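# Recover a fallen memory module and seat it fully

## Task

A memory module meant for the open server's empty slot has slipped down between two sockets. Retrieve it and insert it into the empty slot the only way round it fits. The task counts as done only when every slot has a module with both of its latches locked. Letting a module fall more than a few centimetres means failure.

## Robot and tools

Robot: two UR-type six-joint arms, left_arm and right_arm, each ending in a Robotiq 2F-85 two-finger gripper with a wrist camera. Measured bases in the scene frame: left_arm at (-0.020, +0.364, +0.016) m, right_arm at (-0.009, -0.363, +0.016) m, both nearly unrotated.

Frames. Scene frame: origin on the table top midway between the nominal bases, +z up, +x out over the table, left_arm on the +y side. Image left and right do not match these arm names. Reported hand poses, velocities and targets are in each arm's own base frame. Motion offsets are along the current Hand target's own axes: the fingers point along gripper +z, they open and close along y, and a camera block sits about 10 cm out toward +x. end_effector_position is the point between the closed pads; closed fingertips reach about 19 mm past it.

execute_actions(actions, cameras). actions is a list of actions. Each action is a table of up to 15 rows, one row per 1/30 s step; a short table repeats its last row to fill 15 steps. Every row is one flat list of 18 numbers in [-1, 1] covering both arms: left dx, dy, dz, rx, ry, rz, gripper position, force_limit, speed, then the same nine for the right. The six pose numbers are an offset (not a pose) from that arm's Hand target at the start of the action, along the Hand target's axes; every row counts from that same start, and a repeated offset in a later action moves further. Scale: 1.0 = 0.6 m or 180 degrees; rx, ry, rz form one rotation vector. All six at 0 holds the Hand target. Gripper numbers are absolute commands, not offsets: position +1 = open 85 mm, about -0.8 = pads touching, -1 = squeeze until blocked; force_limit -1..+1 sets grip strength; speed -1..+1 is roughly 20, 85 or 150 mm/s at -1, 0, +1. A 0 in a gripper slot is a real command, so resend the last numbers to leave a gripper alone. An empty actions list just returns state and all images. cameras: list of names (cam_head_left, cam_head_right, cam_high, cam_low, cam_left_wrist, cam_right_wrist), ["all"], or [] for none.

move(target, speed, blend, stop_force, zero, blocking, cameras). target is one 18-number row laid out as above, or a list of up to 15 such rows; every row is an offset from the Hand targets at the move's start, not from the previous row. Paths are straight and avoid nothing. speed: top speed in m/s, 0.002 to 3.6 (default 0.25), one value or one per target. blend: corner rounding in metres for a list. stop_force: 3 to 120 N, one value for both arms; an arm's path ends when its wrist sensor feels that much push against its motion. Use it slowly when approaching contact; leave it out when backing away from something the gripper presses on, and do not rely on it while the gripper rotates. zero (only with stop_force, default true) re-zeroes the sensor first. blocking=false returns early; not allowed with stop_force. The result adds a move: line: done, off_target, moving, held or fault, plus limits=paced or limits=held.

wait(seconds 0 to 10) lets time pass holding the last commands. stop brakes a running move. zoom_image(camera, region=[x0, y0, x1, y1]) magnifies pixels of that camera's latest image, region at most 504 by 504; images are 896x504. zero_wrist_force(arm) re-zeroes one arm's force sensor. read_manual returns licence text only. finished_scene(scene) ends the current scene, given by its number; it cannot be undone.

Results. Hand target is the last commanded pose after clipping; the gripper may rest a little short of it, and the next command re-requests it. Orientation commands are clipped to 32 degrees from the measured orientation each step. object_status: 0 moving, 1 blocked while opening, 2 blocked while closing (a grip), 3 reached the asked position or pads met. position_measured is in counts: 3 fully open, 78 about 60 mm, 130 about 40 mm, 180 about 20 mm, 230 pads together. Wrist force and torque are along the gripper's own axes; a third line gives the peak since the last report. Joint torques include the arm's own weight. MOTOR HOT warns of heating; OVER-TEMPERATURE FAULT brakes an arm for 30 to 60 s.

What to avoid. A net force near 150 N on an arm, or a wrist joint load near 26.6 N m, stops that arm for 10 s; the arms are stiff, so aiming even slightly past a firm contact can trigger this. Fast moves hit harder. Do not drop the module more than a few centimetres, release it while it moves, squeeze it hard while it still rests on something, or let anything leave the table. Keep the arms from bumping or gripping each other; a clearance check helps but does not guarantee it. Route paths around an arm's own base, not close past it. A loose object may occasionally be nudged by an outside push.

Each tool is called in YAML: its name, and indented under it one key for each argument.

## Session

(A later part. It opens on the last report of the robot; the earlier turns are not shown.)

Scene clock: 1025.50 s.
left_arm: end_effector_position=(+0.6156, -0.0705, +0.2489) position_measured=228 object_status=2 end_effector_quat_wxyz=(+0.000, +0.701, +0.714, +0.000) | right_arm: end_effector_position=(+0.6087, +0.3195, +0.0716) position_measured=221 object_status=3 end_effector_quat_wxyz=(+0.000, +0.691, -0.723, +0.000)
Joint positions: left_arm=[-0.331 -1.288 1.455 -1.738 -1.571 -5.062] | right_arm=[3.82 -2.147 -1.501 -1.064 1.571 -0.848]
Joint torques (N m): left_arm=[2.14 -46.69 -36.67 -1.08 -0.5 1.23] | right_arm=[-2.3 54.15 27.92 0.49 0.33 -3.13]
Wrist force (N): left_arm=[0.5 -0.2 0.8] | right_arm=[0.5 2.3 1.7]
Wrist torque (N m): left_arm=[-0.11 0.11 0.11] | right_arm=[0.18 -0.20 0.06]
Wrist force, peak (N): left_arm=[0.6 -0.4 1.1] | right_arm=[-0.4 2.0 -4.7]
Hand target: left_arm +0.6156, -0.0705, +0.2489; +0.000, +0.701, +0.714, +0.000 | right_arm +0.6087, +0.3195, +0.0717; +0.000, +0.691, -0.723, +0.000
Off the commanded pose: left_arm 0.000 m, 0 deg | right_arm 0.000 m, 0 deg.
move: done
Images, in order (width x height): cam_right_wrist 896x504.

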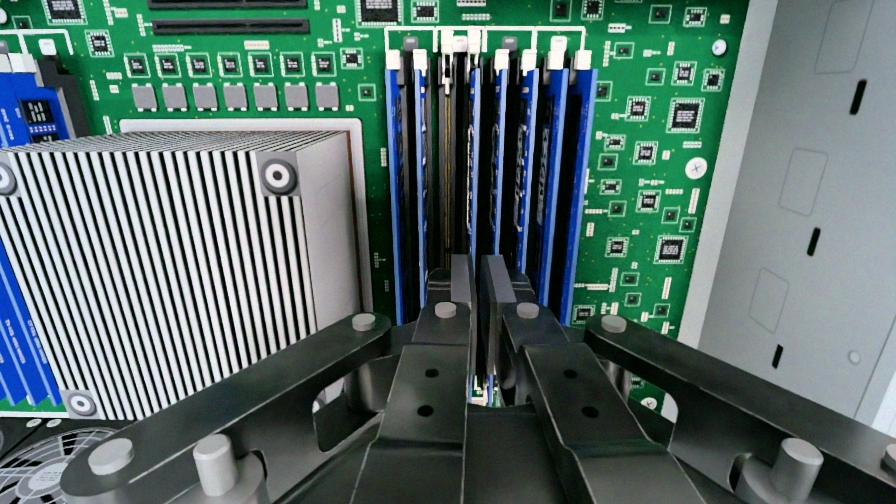

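Close fingers and press lightly on the top at the centre.

move:
  target:
    - [0,0,0,0,0,0,-1,-0.5,-1, 0,0,0,0,0,0,-1,-0.5,-1]
    - [0,0,0,0,0,0,-1,-0.5,-1, 0,0,0.005,0,0,0,-1,-0.5,-1]
  speed: 0.03

move:
  target: [0,0,0,0,0,0,-1,-0.5,-1, 0,0,0.026,0,0,0,-1,-0.5,-1]
  speed: 0.012
  stop_force: 7
  cameras: ["cam_right_wrist"]

Scene clock: 1031.43 s.
left_arm: end_effector_position=(+0.6156, -0.0705, +0.2489) position_measured=228 object_status=2 end_effector_quat_wxyz=(+0.000, +0.701, +0.714, +0.000) | right_arm: end_effector_position=(+0.6087, +0.3195, +0.0689) position_measured=230 object_status=3 end_effector_quat_wxyz=(+0.000, +0.691, -0.723, +0.000)
Joint positions: left_arm=[-0.331 -1.288 1.455 -1.738 -1.571 -5.062] | right_arm=[3.82 -2.15 -1.503 -1.059 1.571 -0.848]
Joint torques (N m): left_arm=[2.34 -46.52 -36.14 -0.95 -0.45 1.25] | right_arm=[-7.75 40.62 14.83 5.38 0.22 -2.85]
Wrist force (N): left_arm=[0.6 0.0 0.5] | right_arm=[0.5 2.3 1.8]
Wrist torque (N m): left_arm=[-0.05 0.10 0.12] | right_arm=[0.19 -0.21 0.06]
Wrist force, peak (N): left_arm=[0.5 -0.2 1.2] | right_arm=[0.5 2.5 2.1]
Hand target: left_arm +0.6156, -0.0705, +0.2489; +0.000, +0.701, +0.714, +0.000 | right_arm +0.6087, +0.3195, +0.0687; +0.000, +0.691, -0.723, +0.000
Off the commanded pose: left_arm 0.000 m, 0 deg | right_arm 0.000 m, 0 deg.
move: done

Scene clock: 1033.40 s.
left_arm: end_effector_position=(+0.6156, -0.0705, +0.2489) position_measured=228 object_status=2 end_effector_quat_wxyz=(+0.000, +0.701, +0.714, +0.000) | right_arm: end_effector_position=(+0.6087, +0.3195, +0.0601) position_measured=230 object_status=3 end_effector_quat_wxyz=(+0.000, +0.691, -0.723, +0.000)
Joint positions: left_arm=[-0.331 -1.288 1.455 -1.738 -1.571 -5.062] | right_arm=[3.82 -2.161 -1.512 -1.04 1.571 -0.848]
Joint torques (N m): left_arm=[2 -46.58 -37.1 -0.98 -0.5 1.13] | right_arm=[-5.47 51 25.83 -0.23 0.35 -2.2]
Wrist force (N): left_arm=[0.3 -0.3 0.7] | right_arm=[-0.3 2.2 -4.0]
Wrist torque (N m): left_arm=[-0.12 0.14 0.12] | right_arm=[0.16 -0.24 0.06]
Wrist force, peak (N): left_arm=[0.6 0.0 1.1] | right_arm=[2.3 2.2 -11.6]
Hand target: left_arm +0.6156, -0.0705, +0.2489; +0.000, +0.701, +0.714, +0.000 | right_arm +0.6087, +0.3195, +0.0601; +0.000, +0.691, -0.723, +0.000 (not the last commanded pose)
Off the commanded pose: left_arm 0.000 m, 0 deg | right_arm 0.007 m, 0 deg.
move: contact (right_arm)
Images, in order (width x height): cam_right_wrist 896x504.

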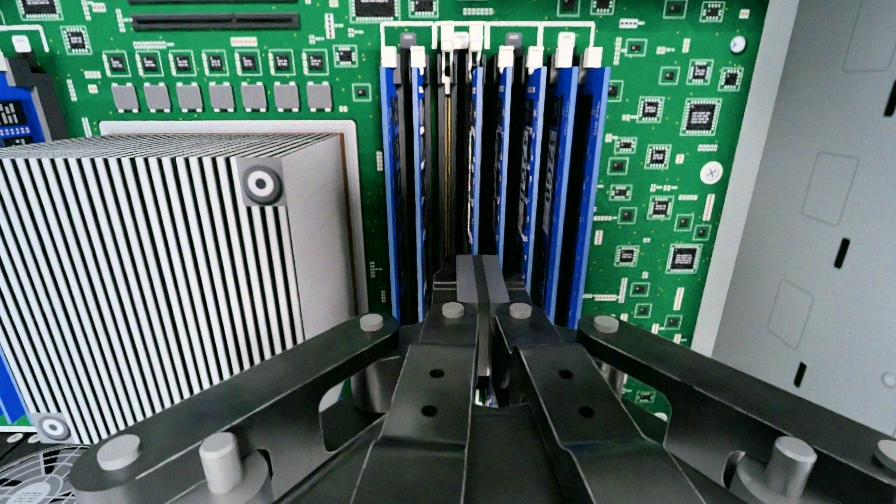

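move:
  target: [0,0,0,0,0,0,-1,-0.5,-1, 0,0,0.014,0,0,0,-1,-0.5,-1]
  speed: 0.01
  stop_force: 65
  cameras: ["cam_right_wrist"]

Scene clock: 1037.90 s.
left_arm: end_effector_position=(+0.6156, -0.0705, +0.2489) position_measured=228 object_status=2 end_effector_quat_wxyz=(+0.000, +0.701, +0.714, +0.000) | right_arm: end_effector_position=(+0.6088, +0.3195, +0.0561) position_measured=230 object_status=3 end_effector_quat_wxyz=(+0.000, +0.691, -0.723, +0.000)
Joint positions: left_arm=[-0.331 -1.288 1.455 -1.738 -1.571 -5.062] | right_arm=[3.82 -2.166 -1.515 -1.031 1.571 -0.848]
Joint torques (N m): left_arm=[1.37 -46.63 -36.92 -0.99 -0.52 1.29] | right_arm=[-2.58 9.63 4.64 -3.27 0.48 -1.96]
Wrist force (N): left_arm=[0.3 0.0 1.0] | right_arm=[12.3 9.6 -66.3]
Wrist torque (N m): left_arm=[-0.06 0.14 0.11] | right_arm=[0.11 -0.26 0.06]
Wrist force, peak (N): left_arm=[0.3 0.2 1.4] | right_arm=[15.5 10.7 -73.8]
Hand target: left_arm +0.6156, -0.0705, +0.2489; +0.000, +0.701, +0.714, +0.000 | right_arm +0.6088, +0.3195, +0.0561; +0.000, +0.691, -0.723, +0.000 (not the last commanded pose)
Off the commanded pose: left_arm 0.000 m, 0 deg | right_arm 0.004 m, 0 deg.
move: contact (right_arm)
Images, in order (width x height): cam_right_wrist 896x504.

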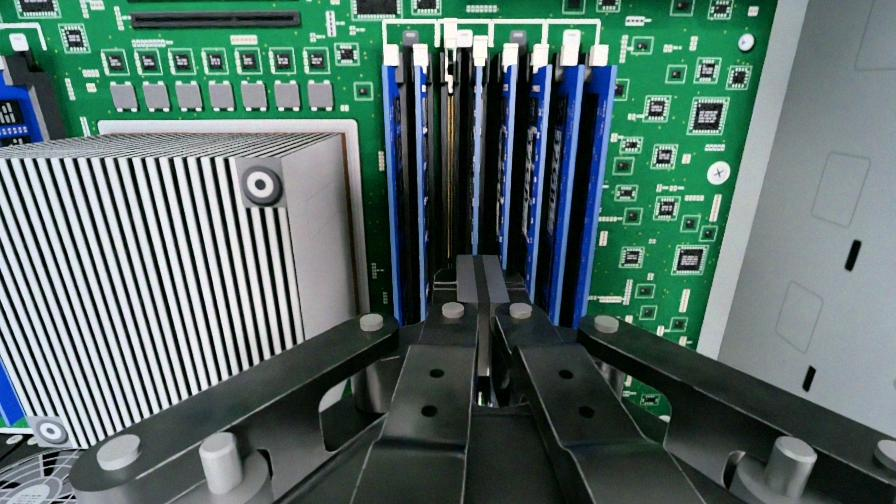

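move:
  target:
    - [0,0,0,0,0,0,-1,-0.5,-1, 0,0,-0.01,0,0,0,-1,-0.5,-1]
    - [0,0,0,0,0,0,-1,-0.5,-1, 0.07,0,-0.01,0,0,0,-1,-0.5,-1]
  speed: 0.1
  blend: [0.002,0]

move:
  target: [0,0,0,0,0,0,-1,-0.5,-1, 0,0,0.02,0,0,0,-1,-0.5,-1]
  speed: 0.01
  stop_force: 65

move:
  target:
    - [0,0,0,0,0,0,-1,-0.5,-1, 0,0,-0.01,0,0,0,-1,-0.5,-1]
    - [0,0,0,0,0,0,-1,-0.5,-1, -0.14,0,-0.01,0,0,0,-1,-0.5,-1]
  speed: 0.1
  blend: [0.002,0]

move:
  target: [0,0,0,0,0,0,-1,-0.5,-1, 0,0,0.02,0,0,0,-1,-0.5,-1]
  speed: 0.01
  stop_force: 65

Scene clock: 1046.07 s.
left_arm: end_effector_position=(+0.6156, -0.0705, +0.2489) position_measured=228 object_status=2 end_effector_quat_wxyz=(+0.000, +0.701, +0.714, +0.000) | right_arm: end_effector_position=(+0.6069, +0.2778, +0.0620) position_measured=230 object_status=3 end_effector_quat_wxyz=(+0.000, +0.691, -0.723, +0.000)
Joint positions: left_arm=[-0.331 -1.288 1.455 -1.738 -1.571 -5.062] | right_arm=[3.772 -2.117 -1.579 -1.015 1.571 -0.897]
Joint torques (N m): left_arm=[0.92 -46.46 -36.32 -1.09 -0.45 1.12] | right_arm=[-7.49 53.3 14.11 5.16 1.06 -2.9]
Wrist force (N): left_arm=[0.5 -0.2 0.7] | right_arm=[0.8 2.4 1.8]
Wrist torque (N m): left_arm=[-0.10 0.11 0.12] | right_arm=[0.20 -0.26 0.06]
Wrist force, peak (N): left_arm=[0.6 -0.1 1.1] | right_arm=[12.5 9.3 -68.0]
Hand target: left_arm +0.6156, -0.0705, +0.2489; +0.000, +0.701, +0.714, +0.000 | right_arm +0.6069, +0.2776, +0.0620; +0.000, +0.691, -0.723, +0.000
Off the commanded pose: left_arm 0.000 m, 0 deg | right_arm 0.000 m, 0 deg.
move: done

Scene clock: 1047.93 s.
left_arm: end_effector_position=(+0.6156, -0.0705, +0.2489) position_measured=228 object_status=2 end_effector_quat_wxyz=(+0.000, +0.701, +0.714, +0.000) | right_arm: end_effector_position=(+0.6070, +0.2776, +0.0560) position_measured=230 object_status=3 end_effector_quat_wxyz=(-0.001, +0.691, -0.723, +0.000)
Joint positions: left_arm=[-0.331 -1.288 1.455 -1.738 -1.571 -5.062] | right_arm=[3.771 -2.125 -1.585 -1.001 1.572 -0.897]
Joint torques (N m): left_arm=[1.34 -46.6 -36.77 -1.17 -0.54 1.24] | right_arm=[-4.1 13.52 7.07 -2.75 1.23 -2.82]
Wrist force (N): left_arm=[0.2 0.1 0.9] | right_arm=[10.2 10.4 -60.0]
Wrist torque (N m): left_arm=[-0.06 0.16 0.12] | right_arm=[0.06 -0.34 0.07]
Wrist force, peak (N): left_arm=[0.3 -0.3 1.2] | right_arm=[14.0 12.8 -70.5]
Hand target: left_arm +0.6156, -0.0705, +0.2489; +0.000, +0.701, +0.714, +0.000 | right_arm +0.6070, +0.2776, +0.0560; -0.001, +0.691, -0.723, +0.000 (not the last commanded pose)
Off the commanded pose: left_arm 0.000 m, 0 deg | right_arm 0.006 m, 0 deg.
move: contact (right_arm)

Scene clock: 1049.43 s.
left_arm: end_effector_position=(+0.6156, -0.0705, +0.2489) position_measured=228 object_status=2 end_effector_quat_wxyz=(+0.000, +0.701, +0.714, +0.000) | right_arm: end_effector_position=(+0.6107, +0.3614, +0.0621) position_measured=230 object_status=3 end_effector_quat_wxyz=(-0.001, +0.691, -0.723, +0.000)
Joint positions: left_arm=[-0.331 -1.288 1.455 -1.738 -1.571 -5.062] | right_arm=[3.865 -2.205 -1.431 -1.075 1.571 -0.804]
Joint torques (N m): left_arm=[0.85 -45.93 -36.88 -1.14 -0.68 1.13] | right_arm=[8.12 44.15 27.52 0.48 -1.34 2.97]
Wrist force (N): left_arm=[0.6 -0.4 0.8] | right_arm=[0.7 2.5 1.9]
Wrist torque (N m): left_arm=[-0.13 0.09 0.11] | right_arm=[0.21 -0.25 -0.08]
Wrist force, peak (N): left_arm=[0.3 -0.5 1.2] | right_arm=[10.1 10.5 -61.4]
Hand target: left_arm +0.6156, -0.0705, +0.2489; +0.000, +0.701, +0.714, +0.000 | right_arm +0.6107, +0.3615, +0.0621; -0.001, +0.691, -0.723, +0.000
Off the commanded pose: left_arm 0.000 m, 0 deg | right_arm 0.000 m, 0 deg.
move: done

Scene clock: 1051.33 s.
left_arm: end_effector_position=(+0.6156, -0.0705, +0.2489) position_measured=228 object_status=2 end_effector_quat_wxyz=(+0.000, +0.701, +0.714, +0.000) | right_arm: end_effector_position=(+0.6109, +0.3616, +0.0560) position_measured=230 object_status=3 end_effector_quat_wxyz=(-0.001, +0.691, -0.723, +0.000)
Joint positions: left_arm=[-0.331 -1.288 1.455 -1.738 -1.571 -5.062] | right_arm=[3.865 -2.212 -1.436 -1.062 1.571 -0.803]
Joint torques (N m): left_arm=[0.22 -45.73 -36.87 -1.2 -0.42 1.08] | right_arm=[7.83 13.74 8.17 -1.66 -0.49 2.73]
Wrist force (N): left_arm=[0.4 0.0 0.6] | right_arm=[13.1 13.7 -63.8]
Wrist torque (N m): left_arm=[-0.08 0.12 0.11] | right_arm=[0.00 -0.33 -0.09]
Wrist force, peak (N): left_arm=[0.6 0.1 1.2] | right_arm=[17.7 16.5 -72.1]
Hand target: left_arm +0.6156, -0.0705, +0.2489; +0.000, +0.701, +0.714, +0.000 | right_arm +0.6109, +0.3616, +0.0560; -0.001, +0.691, -0.723, +0.000 (not the last commanded pose)
Off the commanded pose: left_arm 0.000 m, 0 deg | right_arm 0.006 m, 0 deg.
move: contact (right_arm)

move:
  target:
    - [0,0,0,0,0,0,-1,-0.5,-1, 0,0,-0.25,0,0,0,-1,-0.5,-1]
    - [0,0,0,0,0,0,-1,-0.5,-1, 0.2,0.012,-0.25,0,0,0.5,-1,-0.5,-1]
    - [0,0,0,0,0,0,-1,-0.5,-1, 0.3716,0.0185,-0.1687,-0.572,0.0016,0.8186,-1,-0.5,-1]
  speed: 0.4
  blend: [0.03,0.03,0]
  cameras: ["cam_right_wrist","cam_left_wrist"]

Scene clock: 1081.37 s.
left_arm: end_effector_position=(+0.6156, -0.0705, +0.2489) position_measured=228 object_status=2 end_effector_quat_wxyz=(+0.000, +0.701, +0.714, +0.000) | right_arm: end_effector_position=(+0.5898, +0.1392, +0.1569) position_measured=230 object_status=3 end_effector_quat_wxyz=(-0.397, +0.590, +0.568, +0.413)
Joint positions: left_arm=[-0.331 -1.288 1.455 -1.738 -1.571 -5.062] | right_arm=[3.196 -2.134 -1.885 -0.444 2.781 1.836]
Joint torques (N m): left_arm=[0.04 -46.15 -36.75 -1.15 -0.22 1.07] | right_arm=[8.16 35.02 9.99 5.33 0.5 3.12]
Wrist force (N): left_arm=[0.3 -0.1 0.6] | right_arm=[1.1 0.9 -0.4]
Wrist torque (N m): left_arm=[-0.09 0.15 0.11] | right_arm=[0.09 -0.23 -0.06]
Wrist force, peak (N): left_arm=[0.6 0.2 1.2] | right_arm=[13.3 13.4 -63.7]
Hand target: left_arm +0.6156, -0.0705, +0.2489; +0.000, +0.701, +0.714, +0.000 | right_arm +0.5898, +0.1392, +0.1569; -0.397, +0.590, +0.568, +0.414
Off the commanded pose: left_arm 0.000 m, 0 deg | right_arm 0.000 m, 0 deg.
move: done
Images, in order (width x height): cam_left_wrist 896x504, cam_right_wrist 896x504.

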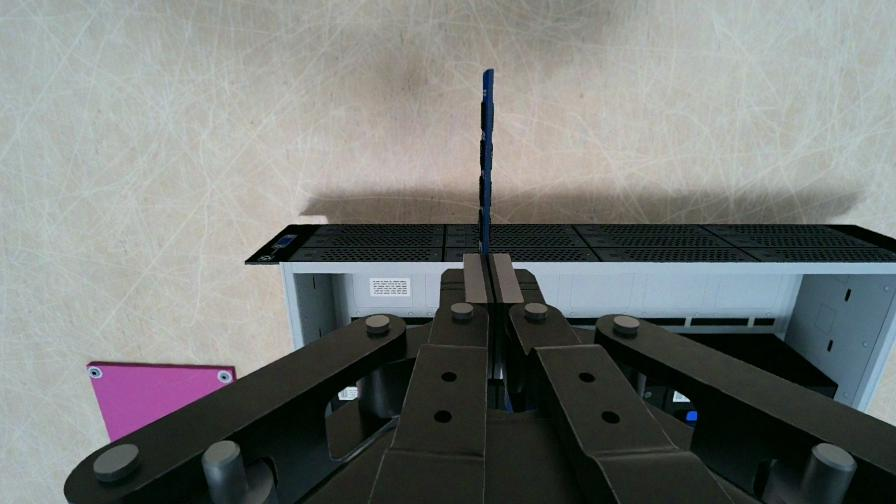

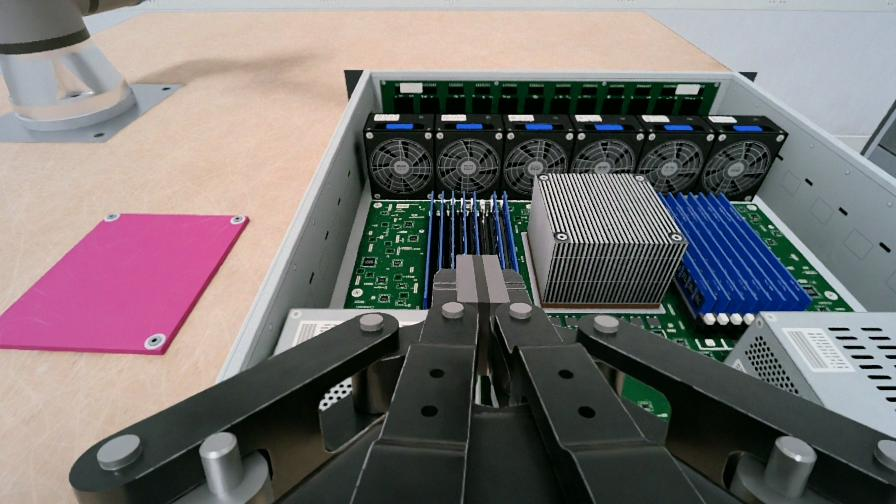

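move:
  target:
    - [-0.4978,0.0068,0,0,0,0,-1,-0.5,-1, 0,0,0,0,0,0,1,-0.5,0]
    - [-0.4978,0.0068,0.265,0,0,0,-1,-0.5,-1, 0,0,0,0,0,0,1,-0.5,0]
  speed: 0.2
  blend: [0.03,0]
  cameras: ["cam_right_wrist","cam_left_wrist"]

Scene clock: 1091.30 s.
left_arm: end_effector_position=(+0.6253, -0.3691, +0.0901) position_measured=228 object_status=2 end_effector_quat_wxyz=(+0.000, +0.701, +0.714, +0.000) | right_arm: end_effector_position=(+0.5898, +0.1392, +0.1569) position_measured=3 object_status=3 end_effector_quat_wxyz=(-0.397, +0.590, +0.568, +0.413)
Joint positions: left_arm=[-0.718 -0.93 1.339 -1.981 -1.57 -5.449] | right_arm=[3.196 -2.134 -1.885 -0.444 2.781 1.836]
Joint torques (N m): left_arm=[-0.86 -41.46 -9.77 -5.08 1.52 0.13] | right_arm=[8.02 35.15 10.63 5.32 0.59 2.65]
Wrist force (N): left_arm=[0.3 -0.1 1.0] | right_arm=[1.3 0.9 -0.6]
Wrist torque (N m): left_arm=[-0.06 0.11 0.28] | right_arm=[0.08 -0.24 -0.06]
Wrist force, peak (N): left_arm=[2.4 -0.1 0.5] | right_arm=[1.4 0.9 -0.6]
Hand target: left_arm +0.6253, -0.3691, +0.0899; +0.000, +0.701, +0.714, +0.000 | right_arm +0.5898, +0.1392, +0.1569; -0.397, +0.590, +0.568, +0.413
Off the commanded pose: left_arm 0.000 m, 0 deg | right_arm 0.000 m, 0 deg.
move: done; blend cut to 0 m at target 1
Images, in order (width x height): cam_left_wrist 896x504, cam_right_wrist 896x504.

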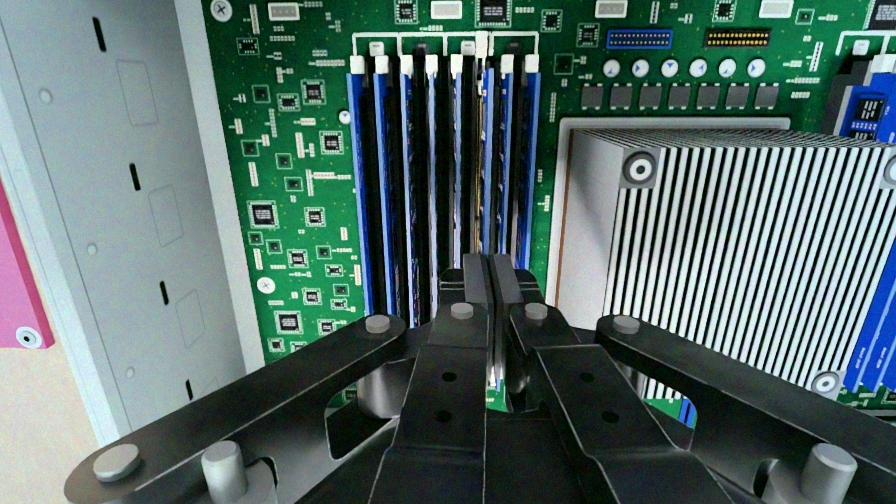

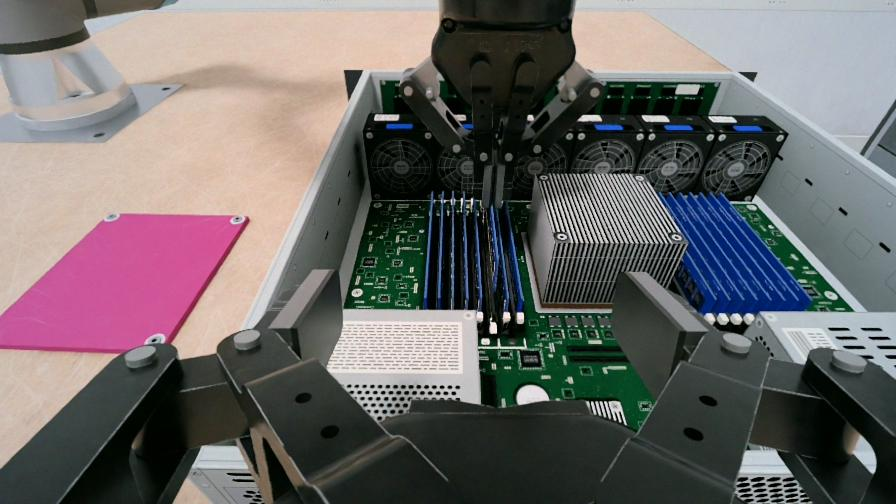

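move:
  target: [0,0,0.02,0,0,0,-1,-0.5,-1, 0,0,0,0,0,0,1,-0.5,0]
  speed: 0.05

move:
  target: [0,0,0.045,0,0,0,-1,-0.5,-1, 0,0,0,0,0,0,1,-0.5,0]
  speed: 0.02
  stop_force: 8
  cameras: ["cam_right_wrist","cam_left_wrist"]

Scene clock: 1097.33 s.
left_arm: end_effector_position=(+0.6253, -0.3691, +0.0781) position_measured=228 object_status=2 end_effector_quat_wxyz=(+0.000, +0.701, +0.714, +0.000) | right_arm: end_effector_position=(+0.5898, +0.1392, +0.1569) position_measured=3 object_status=3 end_effector_quat_wxyz=(-0.397, +0.590, +0.568, +0.413)
Joint positions: left_arm=[-0.718 -0.918 1.353 -2.006 -1.57 -5.449] | right_arm=[3.196 -2.134 -1.885 -0.444 2.781 1.836]
Joint torques (N m): left_arm=[6.92 -41.61 -8.13 -5.09 1.36 1.36] | right_arm=[8.42 35.72 10.25 5.16 0.78 2.71]
Wrist force (N): left_arm=[0.2 -0.2 0.7] | right_arm=[1.1 0.8 -0.8]
Wrist torque (N m): left_arm=[-0.08 0.14 0.28] | right_arm=[0.07 -0.21 -0.06]
Wrist force, peak (N): left_arm=[0.5 -0.5 1.3] | right_arm=[1.4 0.9 -0.6]
Hand target: left_arm +0.6253, -0.3691, +0.0779; +0.000, +0.701, +0.714, +0.000 | right_arm +0.5898, +0.1392, +0.1569; -0.397, +0.590, +0.568, +0.413
Off the commanded pose: left_arm 0.000 m, 0 deg | right_arm 0.000 m, 0 deg.
move: done

Scene clock: 1099.70 s.
left_arm: end_effector_position=(+0.6253, -0.3691, +0.0568) position_measured=228 object_status=2 end_effector_quat_wxyz=(+0.000, +0.700, +0.714, +0.000) | right_arm: end_effector_position=(+0.5898, +0.1392, +0.1569) position_measured=3 object_status=3 end_effector_quat_wxyz=(-0.397, +0.590, +0.568, +0.413)
Joint positions: left_arm=[-0.718 -0.895 1.374 -2.05 -1.57 -5.449] | right_arm=[3.196 -2.134 -1.885 -0.444 2.781 1.836]
Joint torques (N m): left_arm=[0.88 -62.1 -34.9 -0.52 0.96 1.25] | right_arm=[8.47 35.67 9.67 5.04 0.87 2.62]
Wrist force (N): left_arm=[0.6 0.0 0.8] | right_arm=[1.1 1.0 -0.4]
Wrist torque (N m): left_arm=[-0.05 0.08 0.28] | right_arm=[0.11 -0.22 -0.06]
Wrist force, peak (N): left_arm=[0.9 0.3 -14.9] | right_arm=[1.4 0.8 -0.7]
Hand target: left_arm +0.6253, -0.3691, +0.0568; +0.000, +0.701, +0.714, +0.000 (not the last commanded pose) | right_arm +0.5898, +0.1392, +0.1569; -0.397, +0.590, +0.568, +0.413
Off the commanded pose: left_arm 0.006 m, 0 deg | right_arm 0.000 m, 0 deg.
move: contact (left_arm)
Images, in order (width x height): cam_left_wrist 896x504, cam_right_wrist 896x504.

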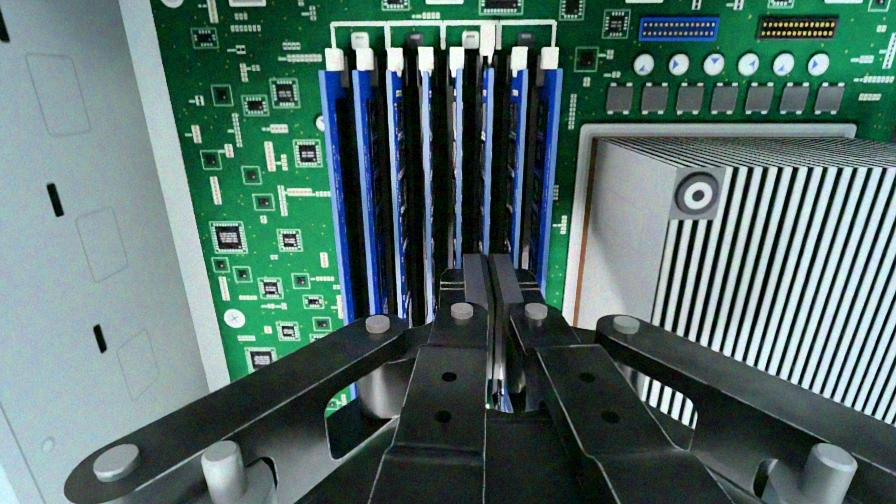

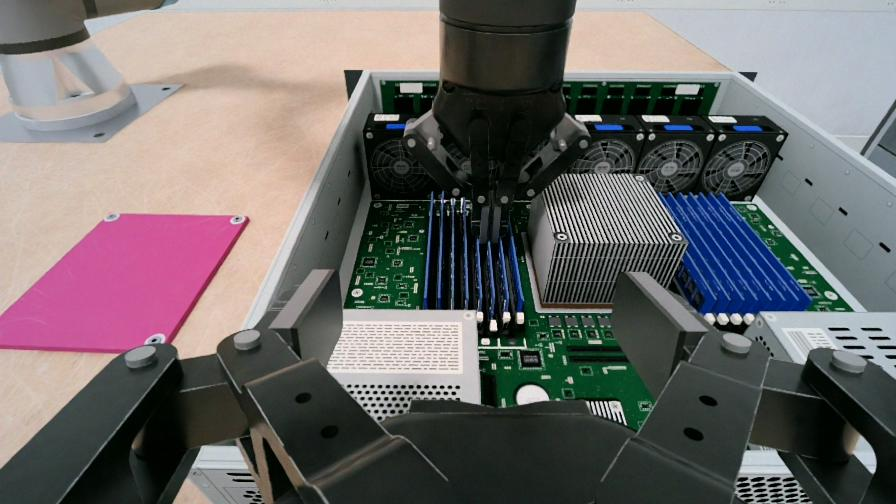

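move:
  target:
    - [0,0,0,0,0,0,-0.735,-0.5,-1, 0,0,0,0,0,0,1,-0.5,0]
    - [0,0,-0.025,0,0,0,-0.735,-0.5,-1, 0,0,0,0,0,0,1,-0.5,0]
    - [0,0,-0.025,0,0,0,-1,-0.5,-1, 0,0,0,0,0,0,1,-0.5,0]
  speed: 0.05

move:
  target: [0,0,0.034,0,0,0,-1,-0.5,-1, 0,0,0,0,0,0,1,-0.5,0]
  speed: 0.015
  stop_force: 65
  cameras: ["cam_left_wrist"]

Scene clock: 1106.73 s.
left_arm: end_effector_position=(+0.6253, -0.3691, +0.0718) position_measured=230 object_status=3 end_effector_quat_wxyz=(+0.000, +0.701, +0.714, +0.000) | right_arm: end_effector_position=(+0.5898, +0.1392, +0.1569) position_measured=3 object_status=3 end_effector_quat_wxyz=(-0.397, +0.590, +0.568, +0.413)
Joint positions: left_arm=[-0.718 -0.912 1.359 -2.019 -1.57 -5.449] | right_arm=[3.196 -2.134 -1.885 -0.444 2.781 1.836]
Joint torques (N m): left_arm=[-8.35 -62.45 -35.1 -0.56 1.01 0.64] | right_arm=[8.47 35.17 10.46 4.82 1.1 2.56]
Wrist force (N): left_arm=[0.4 0.1 0.7] | right_arm=[1.1 0.7 -0.5]
Wrist torque (N m): left_arm=[-0.04 0.13 0.27] | right_arm=[0.05 -0.22 -0.06]
Wrist force, peak (N): left_arm=[0.8 -0.2 1.0] | right_arm=[1.6 0.8 -0.6]
Hand target: left_arm +0.6253, -0.3691, +0.0718; +0.000, +0.701, +0.714, +0.000 | right_arm +0.5898, +0.1392, +0.1569; -0.397, +0.590, +0.568, +0.413
Off the commanded pose: left_arm 0.000 m, 0 deg | right_arm 0.000 m, 0 deg.
move: done

Scene clock: 1109.07 s.
left_arm: end_effector_position=(+0.6255, -0.3692, +0.0572) position_measured=230 object_status=3 end_effector_quat_wxyz=(+0.001, +0.701, +0.714, +0.000) | right_arm: end_effector_position=(+0.5898, +0.1392, +0.1569) position_measured=3 object_status=3 end_effector_quat_wxyz=(-0.397, +0.590, +0.568, +0.413)
Joint positions: left_arm=[-0.718 -0.896 1.373 -2.05 -1.57 -5.449] | right_arm=[3.196 -2.134 -1.885 -0.444 2.781 1.836]
Joint torques (N m): left_arm=[-8.14 -20.45 -10.02 4.75 -1.94 0.08] | right_arm=[7.77 35.83 10.96 4.76 1.14 2.45]
Wrist force (N): left_arm=[5.3 0.0 -59.9] | right_arm=[1.2 0.8 -0.5]
Wrist torque (N m): left_arm=[-0.02 0.07 0.29] | right_arm=[0.07 -0.21 -0.06]
Wrist force, peak (N): left_arm=[11.4 0.2 -76.7] | right_arm=[1.4 1.0 -0.6]
Hand target: left_arm +0.6255, -0.3692, +0.0572; +0.001, +0.701, +0.714, +0.000 (not the last commanded pose) | right_arm +0.5898, +0.1392, +0.1569; -0.397, +0.590, +0.568, +0.413
Off the commanded pose: left_arm 0.006 m, 0 deg | right_arm 0.000 m, 0 deg.
move: contact (left_arm)
Images, in order (width x height): cam_left_wrist 896x504.

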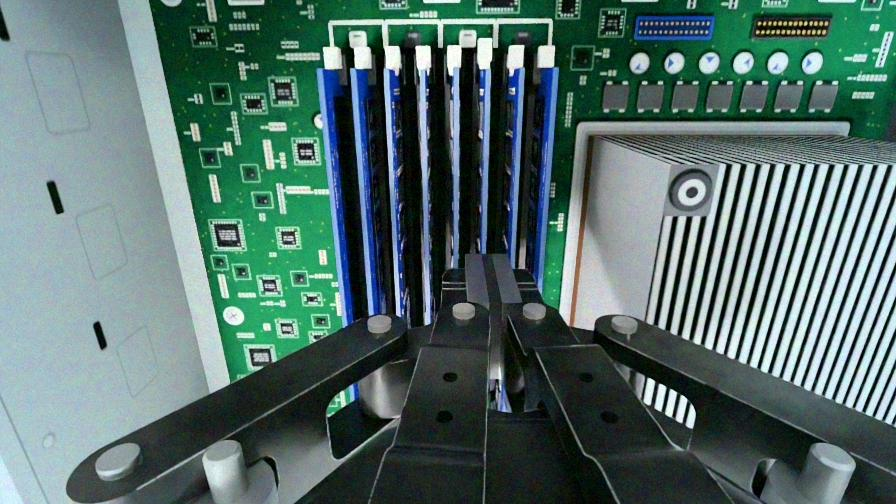

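move:
  target:
    - [0,0,-0.01,0,0,0,-1,-0.5,-1, 0,0,0,0,0,0,1,-0.5,0]
    - [0.07,0,-0.01,0,0,0,-1,-0.5,-1, 0,0,0,0,0,0,1,-0.5,0]
  speed: 0.1
  blend: [0.002,0]

move:
  target: [0,0,0.02,0,0,0,-1,-0.5,-1, 0,0,0,0,0,0,1,-0.5,0]
  speed: 0.012
  stop_force: 65

move:
  target:
    - [0,0,-0.01,0,0,0,-1,-0.5,-1, 0,0,0,0,0,0,1,-0.5,0]
    - [-0.14,0,-0.01,0,0,0,-1,-0.5,-1, 0,0,0,0,0,0,1,-0.5,0]
  speed: 0.1
  blend: [0.002,0]

move:
  target: [0,0,0.02,0,0,0,-1,-0.5,-1, 0,0,0,0,0,0,1,-0.5,0]
  speed: 0.012
  stop_force: 65
  cameras: ["cam_left_wrist"]

Scene clock: 1117.63 s.
left_arm: end_effector_position=(+0.6247, -0.3274, +0.0632) position_measured=230 object_status=3 end_effector_quat_wxyz=(+0.001, +0.701, +0.714, +0.000) | right_arm: end_effector_position=(+0.5898, +0.1392, +0.1569) position_measured=3 object_status=3 end_effector_quat_wxyz=(-0.397, +0.590, +0.568, +0.413)
Joint positions: left_arm=[-0.673 -0.947 1.446 -2.071 -1.57 -5.404] | right_arm=[3.196 -2.134 -1.885 -0.444 2.781 1.836]
Joint torques (N m): left_arm=[7.43 -60.65 -8.92 -5.44 -0.36 1.76] | right_arm=[8.19 35.51 10.6 4.65 1.38 2.42]
Wrist force (N): left_arm=[0.4 0.1 0.3] | right_arm=[1.0 0.8 -0.5]
Wrist torque (N m): left_arm=[-0.05 0.12 0.13] | right_arm=[0.07 -0.18 -0.06]
Wrist force, peak (N): left_arm=[5.4 -0.2 -60.8] | right_arm=[1.5 0.8 -0.4]
Hand target: left_arm +0.6247, -0.3272, +0.0632; +0.001, +0.701, +0.714, +0.000 | right_arm +0.5898, +0.1392, +0.1569; -0.397, +0.590, +0.568, +0.413
Off the commanded pose: left_arm 0.000 m, 0 deg | right_arm 0.000 m, 0 deg.
move: done

Scene clock: 1119.57 s.
left_arm: end_effector_position=(+0.6249, -0.3273, +0.0569) position_measured=230 object_status=3 end_effector_quat_wxyz=(+0.001, +0.700, +0.714, +0.000) | right_arm: end_effector_position=(+0.5898, +0.1392, +0.1569) position_measured=3 object_status=3 end_effector_quat_wxyz=(-0.397, +0.590, +0.568, +0.413)
Joint positions: left_arm=[-0.673 -0.94 1.453 -2.085 -1.57 -5.404] | right_arm=[3.196 -2.134 -1.885 -0.444 2.781 1.836]
Joint torques (N m): left_arm=[-0.91 -18.44 -13 2.12 -0.68 1.37] | right_arm=[7.64 35.98 10.64 4.59 1.44 2.34]
Wrist force (N): left_arm=[10.5 -7.5 -64.6] | right_arm=[0.9 0.8 -0.4]
Wrist torque (N m): left_arm=[0.09 -0.04 0.12] | right_arm=[0.07 -0.17 -0.06]
Wrist force, peak (N): left_arm=[16.0 -10.1 -77.2] | right_arm=[1.3 1.0 -0.5]
Hand target: left_arm +0.6249, -0.3273, +0.0569; +0.001, +0.700, +0.714, +0.000 (not the last commanded pose) | right_arm +0.5898, +0.1392, +0.1569; -0.397, +0.590, +0.568, +0.413
Off the commanded pose: left_arm 0.006 m, 0 deg | right_arm 0.000 m, 0 deg.
move: contact (left_arm)

Scene clock: 1121.10 s.
left_arm: end_effector_position=(+0.6264, -0.4111, +0.0630) position_measured=230 object_status=3 end_effector_quat_wxyz=(+0.001, +0.700, +0.714, +0.000) | right_arm: end_effector_position=(+0.5898, +0.1392, +0.1569) position_measured=3 object_status=3 end_effector_quat_wxyz=(-0.397, +0.590, +0.568, +0.413)
Joint positions: left_arm=[-0.76 -0.851 1.278 -2 -1.57 -5.491] | right_arm=[3.196 -2.134 -1.885 -0.444 2.781 1.836]
Joint torques (N m): left_arm=[-9.99 -44.02 -35.75 -0.47 1.27 -1.7] | right_arm=[7.65 36.38 10.44 4.54 1.55 2.38]
Wrist force (N): left_arm=[0.4 0.0 0.6] | right_arm=[1.1 0.9 -0.7]
Wrist torque (N m): left_arm=[-0.05 0.13 0.26] | right_arm=[0.08 -0.21 -0.06]
Wrist force, peak (N): left_arm=[10.5 -7.9 -62.9] | right_arm=[1.3 0.8 -0.4]
Hand target: left_arm +0.6265, -0.4113, +0.0630; +0.001, +0.700, +0.714, +0.000 | right_arm +0.5898, +0.1392, +0.1569; -0.397, +0.590, +0.568, +0.413
Off the commanded pose: left_arm 0.000 m, 0 deg | right_arm 0.000 m, 0 deg.
move: done

Scene clock: 1123.03 s.
left_arm: end_effector_position=(+0.6266, -0.4114, +0.0569) position_measured=230 object_status=3 end_effector_quat_wxyz=(+0.002, +0.700, +0.714, +0.000) | right_arm: end_effector_position=(+0.5898, +0.1392, +0.1569) position_measured=3 object_status=3 end_effector_quat_wxyz=(-0.397, +0.590, +0.568, +0.413)
Joint positions: left_arm=[-0.76 -0.845 1.284 -2.013 -1.57 -5.491] | right_arm=[3.196 -2.134 -1.885 -0.444 2.781 1.836]
Joint torques (N m): left_arm=[-9.74 -19.09 -12.39 1.9 -0.52 -1.62] | right_arm=[8.48 36.04 10.34 4.53 1.44 2.33]
Wrist force (N): left_arm=[12.1 -9.4 -66.1] | right_arm=[1.0 1.0 -0.5]
Wrist torque (N m): left_arm=[0.10 0.01 0.27] | right_arm=[0.11 -0.18 -0.06]
Wrist force, peak (N): left_arm=[16.9 -11.6 -78.3] | right_arm=[1.3 1.0 -0.5]
Hand target: left_arm +0.6266, -0.4114, +0.0569; +0.002, +0.700, +0.714, +0.000 (not the last commanded pose) | right_arm +0.5898, +0.1392, +0.1569; -0.397, +0.590, +0.568, +0.413
Off the commanded pose: left_arm 0.006 m, 0 deg | right_arm 0.000 m, 0 deg.
move: contact (left_arm)
Images, in order (width x height): cam_left_wrist 896x504.

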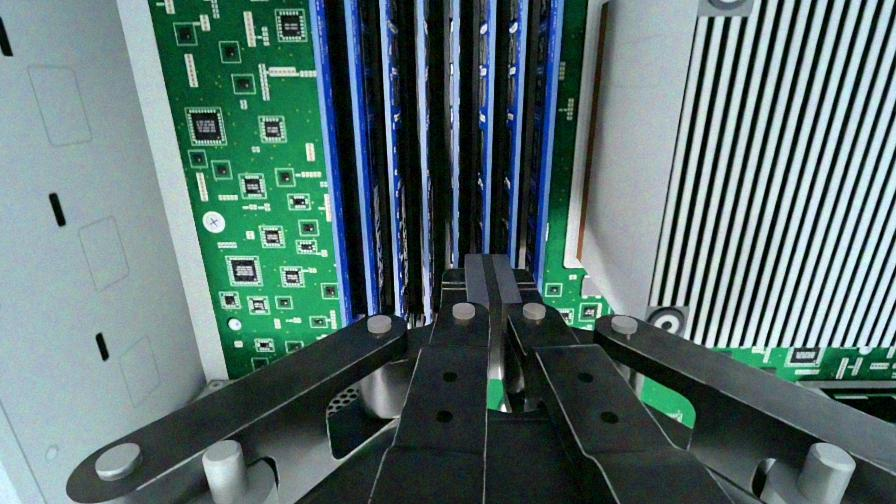

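move:
  target:
    - [0,0,-0.0243,0,0,0,-1,-0.5,-1, 0,0,0,0,0,0,1,-0.5,0]
    - [-0.0793,-0.0011,-0.0243,0.0009,0.0009,0,-1,-0.5,-1, 0,0,0,0,0,0,1,-0.5,0]
  speed: 0.1
  blend: [0.003,0]
  cameras: ["cam_right_wrist","cam_left_wrist"]

Scene clock: 1147.97 s.
left_arm: end_effector_position=(+0.6268, -0.4588, +0.0716) position_measured=230 object_status=3 end_effector_quat_wxyz=(+0.000, +0.700, +0.714, +0.000) | right_arm: end_effector_position=(+0.5898, +0.1392, +0.1569) position_measured=3 object_status=3 end_effector_quat_wxyz=(-0.397, +0.590, +0.568, +0.413)
Joint positions: left_arm=[-0.805 -0.793 1.149 -1.926 -1.57 -5.536] | right_arm=[3.196 -2.134 -1.885 -0.444 2.781 1.836]
Joint torques (N m): left_arm=[-9.21 -46.09 -36.08 -0.43 -0.37 -1.49] | right_arm=[8.25 36.16 10.22 4.36 1.69 2.19]
Wrist force (N): left_arm=[0.3 0.0 1.1] | right_arm=[1.1 1.0 -0.6]
Wrist torque (N m): left_arm=[-0.05 0.13 0.27] | right_arm=[0.11 -0.21 -0.06]
Wrist force, peak (N): left_arm=[12.3 -9.5 -66.2] | right_arm=[1.4 0.9 -0.3]
Hand target: left_arm +0.6268, -0.4589, +0.0716; +0.000, +0.700, +0.714, +0.000 | right_arm +0.5898, +0.1392, +0.1569; -0.397, +0.590, +0.568, +0.413
Off the commanded pose: left_arm 0.000 m, 0 deg | right_arm 0.000 m, 0 deg.
move: done
Images, in order (width x height): cam_left_wrist 896x504, cam_right_wrist 896x504.

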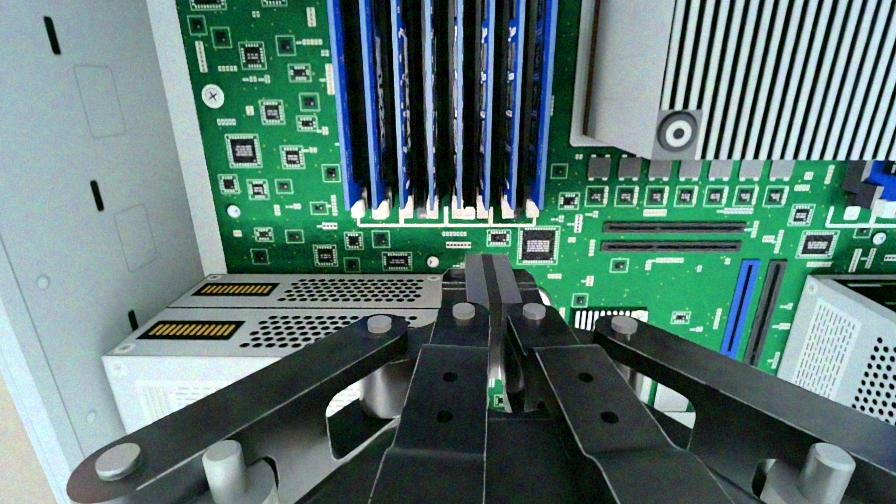

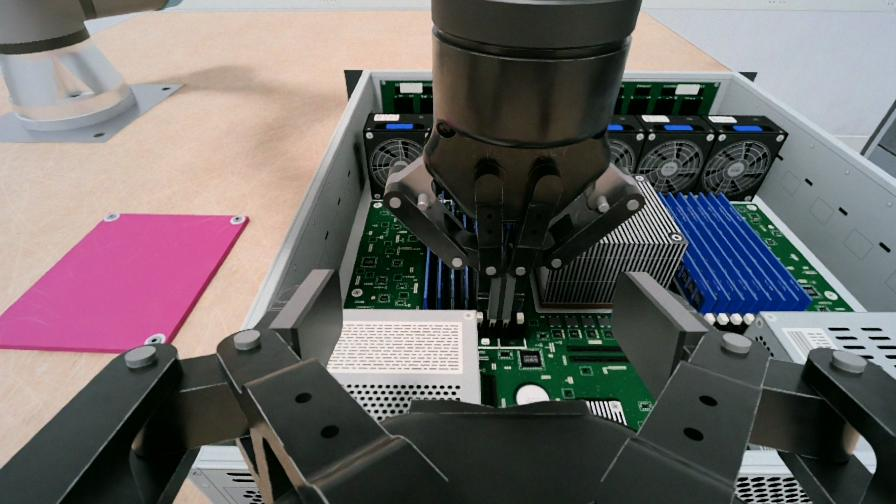

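zoom_image:
  camera: "cam_left_wrist"
  region: [330, 150, 580, 270]

zoom_image:
  camera: "cam_right_wrist"
  region: [410, 260, 560, 360]

Scaled by 2.016 from the camera's 896x504 image, which has a finer 1280x720 frame.

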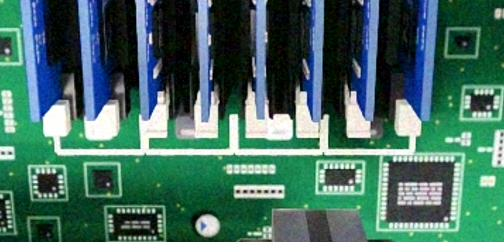

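Scaled by 3.360 from the camera's 896x504 image, which has a finer 1280x720 frame.

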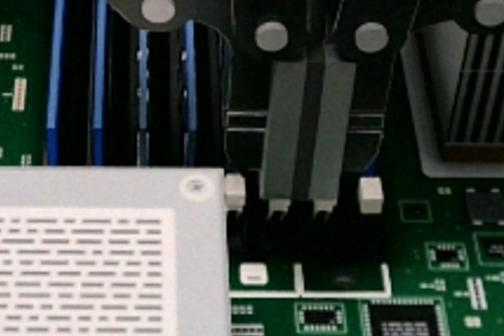

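zoom_image:
  camera: "cam_left_wrist"
  region: [380, 180, 480, 236]

zoom_image:
  camera: "cam_left_wrist"
  region: [450, 180, 550, 236]

Scaled by 5.040 from the camera's 896x504 image, which has a finer 1280x720 frame.

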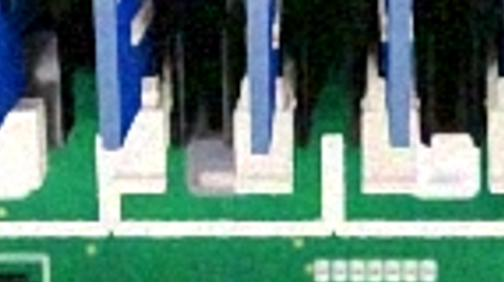

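Scaled by 5.040 from the camera's 896x504 image, which has a finer 1280x720 frame.

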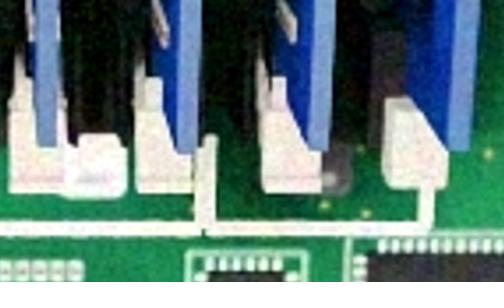

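move:
  target: [0,0,0.052,0,0,0,-1,-0.5,-1, 0,0,0,0,0,0,1,-0.5,0]
  speed: 0.03
  stop_force: 8

move:
  target: [0.014,0,0,0,0,0,-1,-0.5,-1, 0,0,0,0,0,0,1,-0.5,0]
  speed: 0.01
  stop_force: 18
  cameras: ["cam_left_wrist","cam_right_wrist"]

Scene clock: 1169.83 s.
left_arm: end_effector_position=(+0.6268, -0.4589, +0.0404) position_measured=230 object_status=3 end_effector_quat_wxyz=(+0.000, +0.700, +0.714, +0.000) | right_arm: end_effector_position=(+0.5898, +0.1392, +0.1569) position_measured=3 object_status=3 end_effector_quat_wxyz=(-0.397, +0.590, +0.568, +0.413)
Joint positions: left_arm=[-0.805 -0.763 1.18 -1.987 -1.57 -5.536] | right_arm=[3.196 -2.134 -1.885 -0.444 2.781 1.836]
Joint torques (N m): left_arm=[2.49 -47.48 -10.1 -5.41 -0.23 1.17] | right_arm=[7.99 36.3 11.2 4.22 1.96 2.01]
Wrist force (N): left_arm=[0.2 -0.2 0.9] | right_arm=[0.9 0.6 -0.4]
Wrist torque (N m): left_arm=[-0.09 0.15 0.28] | right_arm=[0.05 -0.19 -0.06]
Wrist force, peak (N): left_arm=[0.6 -0.2 1.2] | right_arm=[1.2 1.0 -0.8]
Hand target: left_arm +0.6268, -0.4589, +0.0404; +0.000, +0.700, +0.714, +0.000 | right_arm +0.5898, +0.1392, +0.1569; -0.397, +0.590, +0.568, +0.413
Off the commanded pose: left_arm 0.000 m, 0 deg | right_arm 0.000 m, 0 deg.
move: done

Scene clock: 1171.53 s.
left_arm: end_effector_position=(+0.6267, -0.4547, +0.0404) position_measured=230 object_status=3 end_effector_quat_wxyz=(+0.000, +0.701, +0.714, +0.000) | right_arm: end_effector_position=(+0.5898, +0.1392, +0.1569) position_measured=3 object_status=3 end_effector_quat_wxyz=(-0.397, +0.590, +0.568, +0.413)
Joint positions: left_arm=[-0.801 -0.769 1.191 -1.992 -1.57 -5.532] | right_arm=[3.196 -2.134 -1.885 -0.444 2.781 1.836]
Joint torques (N m): left_arm=[-1.05 -46.55 -31.65 1.54 3.09 -1.71] | right_arm=[7.63 36.44 10.68 3.99 1.94 2.05]
Wrist force (N): left_arm=[-17.1 0.5 1.5] | right_arm=[1.2 1.0 -0.5]
Wrist torque (N m): left_arm=[-0.06 0.47 0.16] | right_arm=[0.10 -0.21 -0.06]
Wrist force, peak (N): left_arm=[-24.0 0.4 3.7] | right_arm=[1.3 0.8 -0.6]
Hand target: left_arm +0.6267, -0.4547, +0.0404; +0.000, +0.701, +0.714, +0.000 (not the last commanded pose) | right_arm +0.5898, +0.1392, +0.1569; -0.397, +0.590, +0.568, +0.413
Off the commanded pose: left_arm 0.004 m, 0 deg | right_arm 0.000 m, 0 deg.
move: contact (left_arm)
Images, in order (width x height): cam_left_wrist 896x504, cam_right_wrist 896x504.

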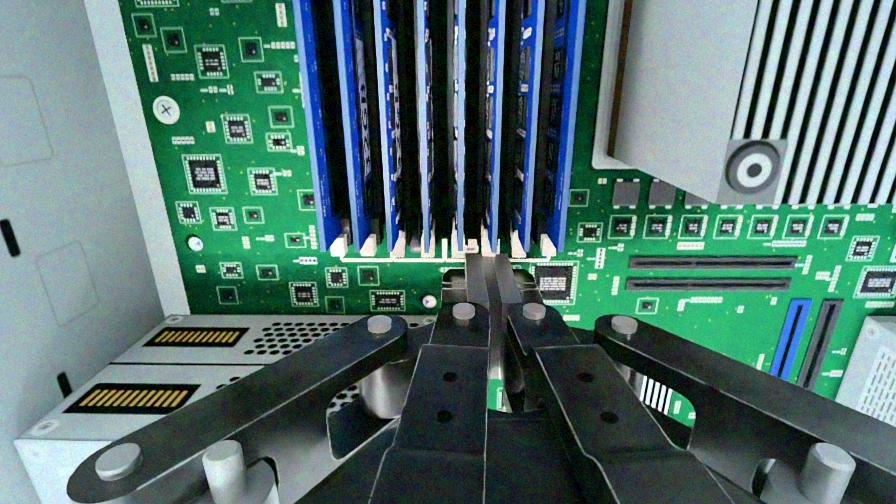

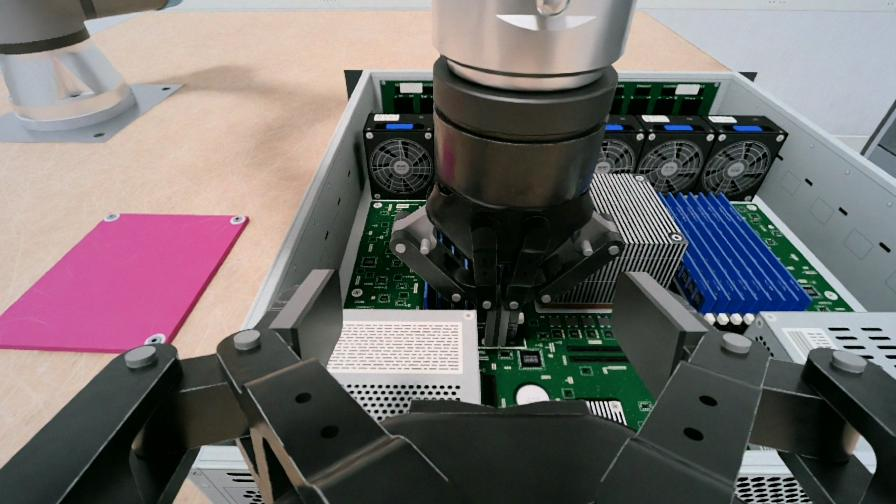

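move:
  target: [0.008,0,0,0,0,0,-1,-0.5,-1, 0,0,0,0,0,0,1,-0.5,0]
  speed: 0.006
  stop_force: 20

Scene clock: 1176.30 s.
left_arm: end_effector_position=(+0.6267, -0.4537, +0.0405) position_measured=230 object_status=3 end_effector_quat_wxyz=(+0.000, +0.701, +0.714, +0.000) | right_arm: end_effector_position=(+0.5898, +0.1392, +0.1569) position_measured=3 object_status=3 end_effector_quat_wxyz=(-0.397, +0.590, +0.568, +0.413)
Joint positions: left_arm=[-0.8 -0.771 1.194 -1.994 -1.57 -5.531] | right_arm=[3.196 -2.134 -1.885 -0.444 2.781 1.836]
Joint torques (N m): left_arm=[8.78 -43.68 -25.68 5.94 6.16 -1.63] | right_arm=[7.74 36.77 10.36 3.92 2.21 2.04]
Wrist force (N): left_arm=[-32.8 0.9 0.8] | right_arm=[1.2 0.8 -0.3]
Wrist torque (N m): left_arm=[-0.09 0.31 0.18] | right_arm=[0.08 -0.23 -0.05]
Wrist force, peak (N): left_arm=[-39.3 1.2 1.1] | right_arm=[1.3 0.8 -0.7]
Hand target: left_arm +0.6266, -0.4536, +0.0405; +0.000, +0.701, +0.714, +0.000 (not the last commanded pose) | right_arm +0.5898, +0.1392, +0.1569; -0.397, +0.590, +0.568, +0.413
Off the commanded pose: left_arm 0.004 m, 0 deg | right_arm 0.000 m, 0 deg.
move: contact (left_arm)

move:
  target:
    - [-0.0088,0,0,0,0,0,-1,-0.5,-1, 0,0,0,0,0,0,1,-0.5,0]
    - [-0.0088,-0.016,0,0,0,0,-1,-0.5,-1, 0,0,0,0,0,0,1,-0.5,0]
  speed: 0.03

move:
  target: [0.014,0,0,0,0,0,-1,-0.5,-1, 0,0,0,0,0,0,1,-0.5,0]
  speed: 0.006
  stop_force: 28
  cameras: ["cam_left_wrist"]

Scene clock: 1186.90 s.
left_arm: end_effector_position=(+0.6172, -0.4591, +0.0405) position_measured=230 object_status=3 end_effector_quat_wxyz=(+0.000, +0.701, +0.714, +0.000) | right_arm: end_effector_position=(+0.5898, +0.1392, +0.1569) position_measured=3 object_status=3 end_effector_quat_wxyz=(-0.397, +0.590, +0.568, +0.413)
Joint positions: left_arm=[-0.814 -0.781 1.213 -2.002 -1.57 -5.545] | right_arm=[3.196 -2.134 -1.885 -0.444 2.781 1.836]
Joint torques (N m): left_arm=[-9.75 -66.68 -10.2 -5.37 -0.46 -1.69] | right_arm=[7.62 36.99 10.85 3.75 2.41 1.94]
Wrist force (N): left_arm=[0.3 -0.1 0.9] | right_arm=[0.8 1.0 -0.3]
Wrist torque (N m): left_arm=[-0.07 0.15 0.28] | right_arm=[0.11 -0.18 -0.06]
Wrist force, peak (N): left_arm=[-33.1 0.8 1.0] | right_arm=[1.4 0.8 -0.6]
Hand target: left_arm +0.6171, -0.4591, +0.0405; +0.000, +0.701, +0.714, +0.000 | right_arm +0.5898, +0.1392, +0.1569; -0.397, +0.590, +0.568, +0.413
Off the commanded pose: left_arm 0.000 m, 0 deg | right_arm 0.000 m, 0 deg.
move: done

Scene clock: 1189.07 s.
left_arm: end_effector_position=(+0.6170, -0.4540, +0.0406) position_measured=230 object_status=3 end_effector_quat_wxyz=(+0.000, +0.701, +0.714, +0.000) | right_arm: end_effector_position=(+0.5898, +0.1392, +0.1569) position_measured=3 object_status=3 end_effector_quat_wxyz=(-0.397, +0.590, +0.568, +0.413)
Joint positions: left_arm=[-0.809 -0.789 1.227 -2.009 -1.571 -5.54] | right_arm=[3.196 -2.134 -1.885 -0.444 2.781 1.836]
Joint torques (N m): left_arm=[5.01 -42.98 -26.45 5.01 5.25 -1.88] | right_arm=[7.76 37.04 10.58 3.69 2.45 1.76]
Wrist force (N): left_arm=[-26.9 1.0 -1.3] | right_arm=[1.1 0.8 -0.4]
Wrist torque (N m): left_arm=[-0.14 0.37 0.18] | right_arm=[0.07 -0.21 -0.06]
Wrist force, peak (N): left_arm=[-32.5 1.5 0.4] | right_arm=[1.4 0.9 -0.4]
Hand target: left_arm +0.6170, -0.4540, +0.0406; +0.000, +0.701, +0.714, +0.000 (not the last commanded pose) | right_arm +0.5898, +0.1392, +0.1569; -0.397, +0.590, +0.568, +0.413
Off the commanded pose: left_arm 0.003 m, 0 deg | right_arm 0.000 m, 0 deg.
move: contact (left_arm)
Images, in order (width x height): cam_left_wrist 896x504.

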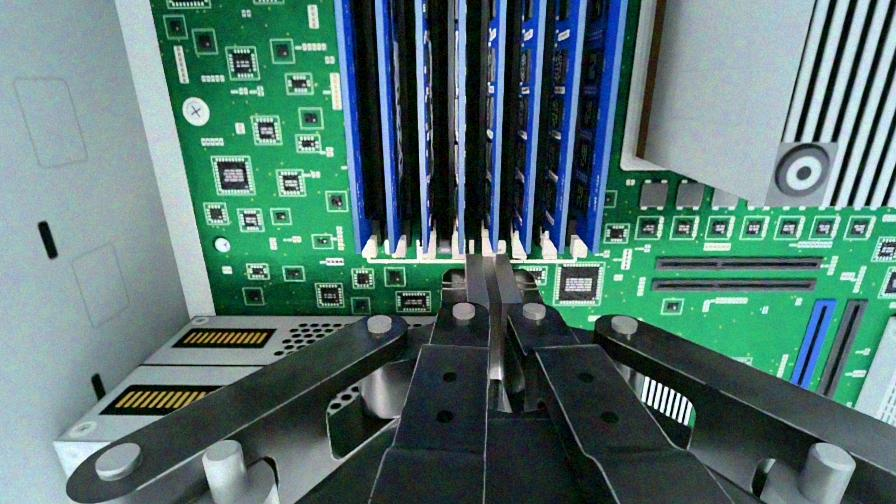

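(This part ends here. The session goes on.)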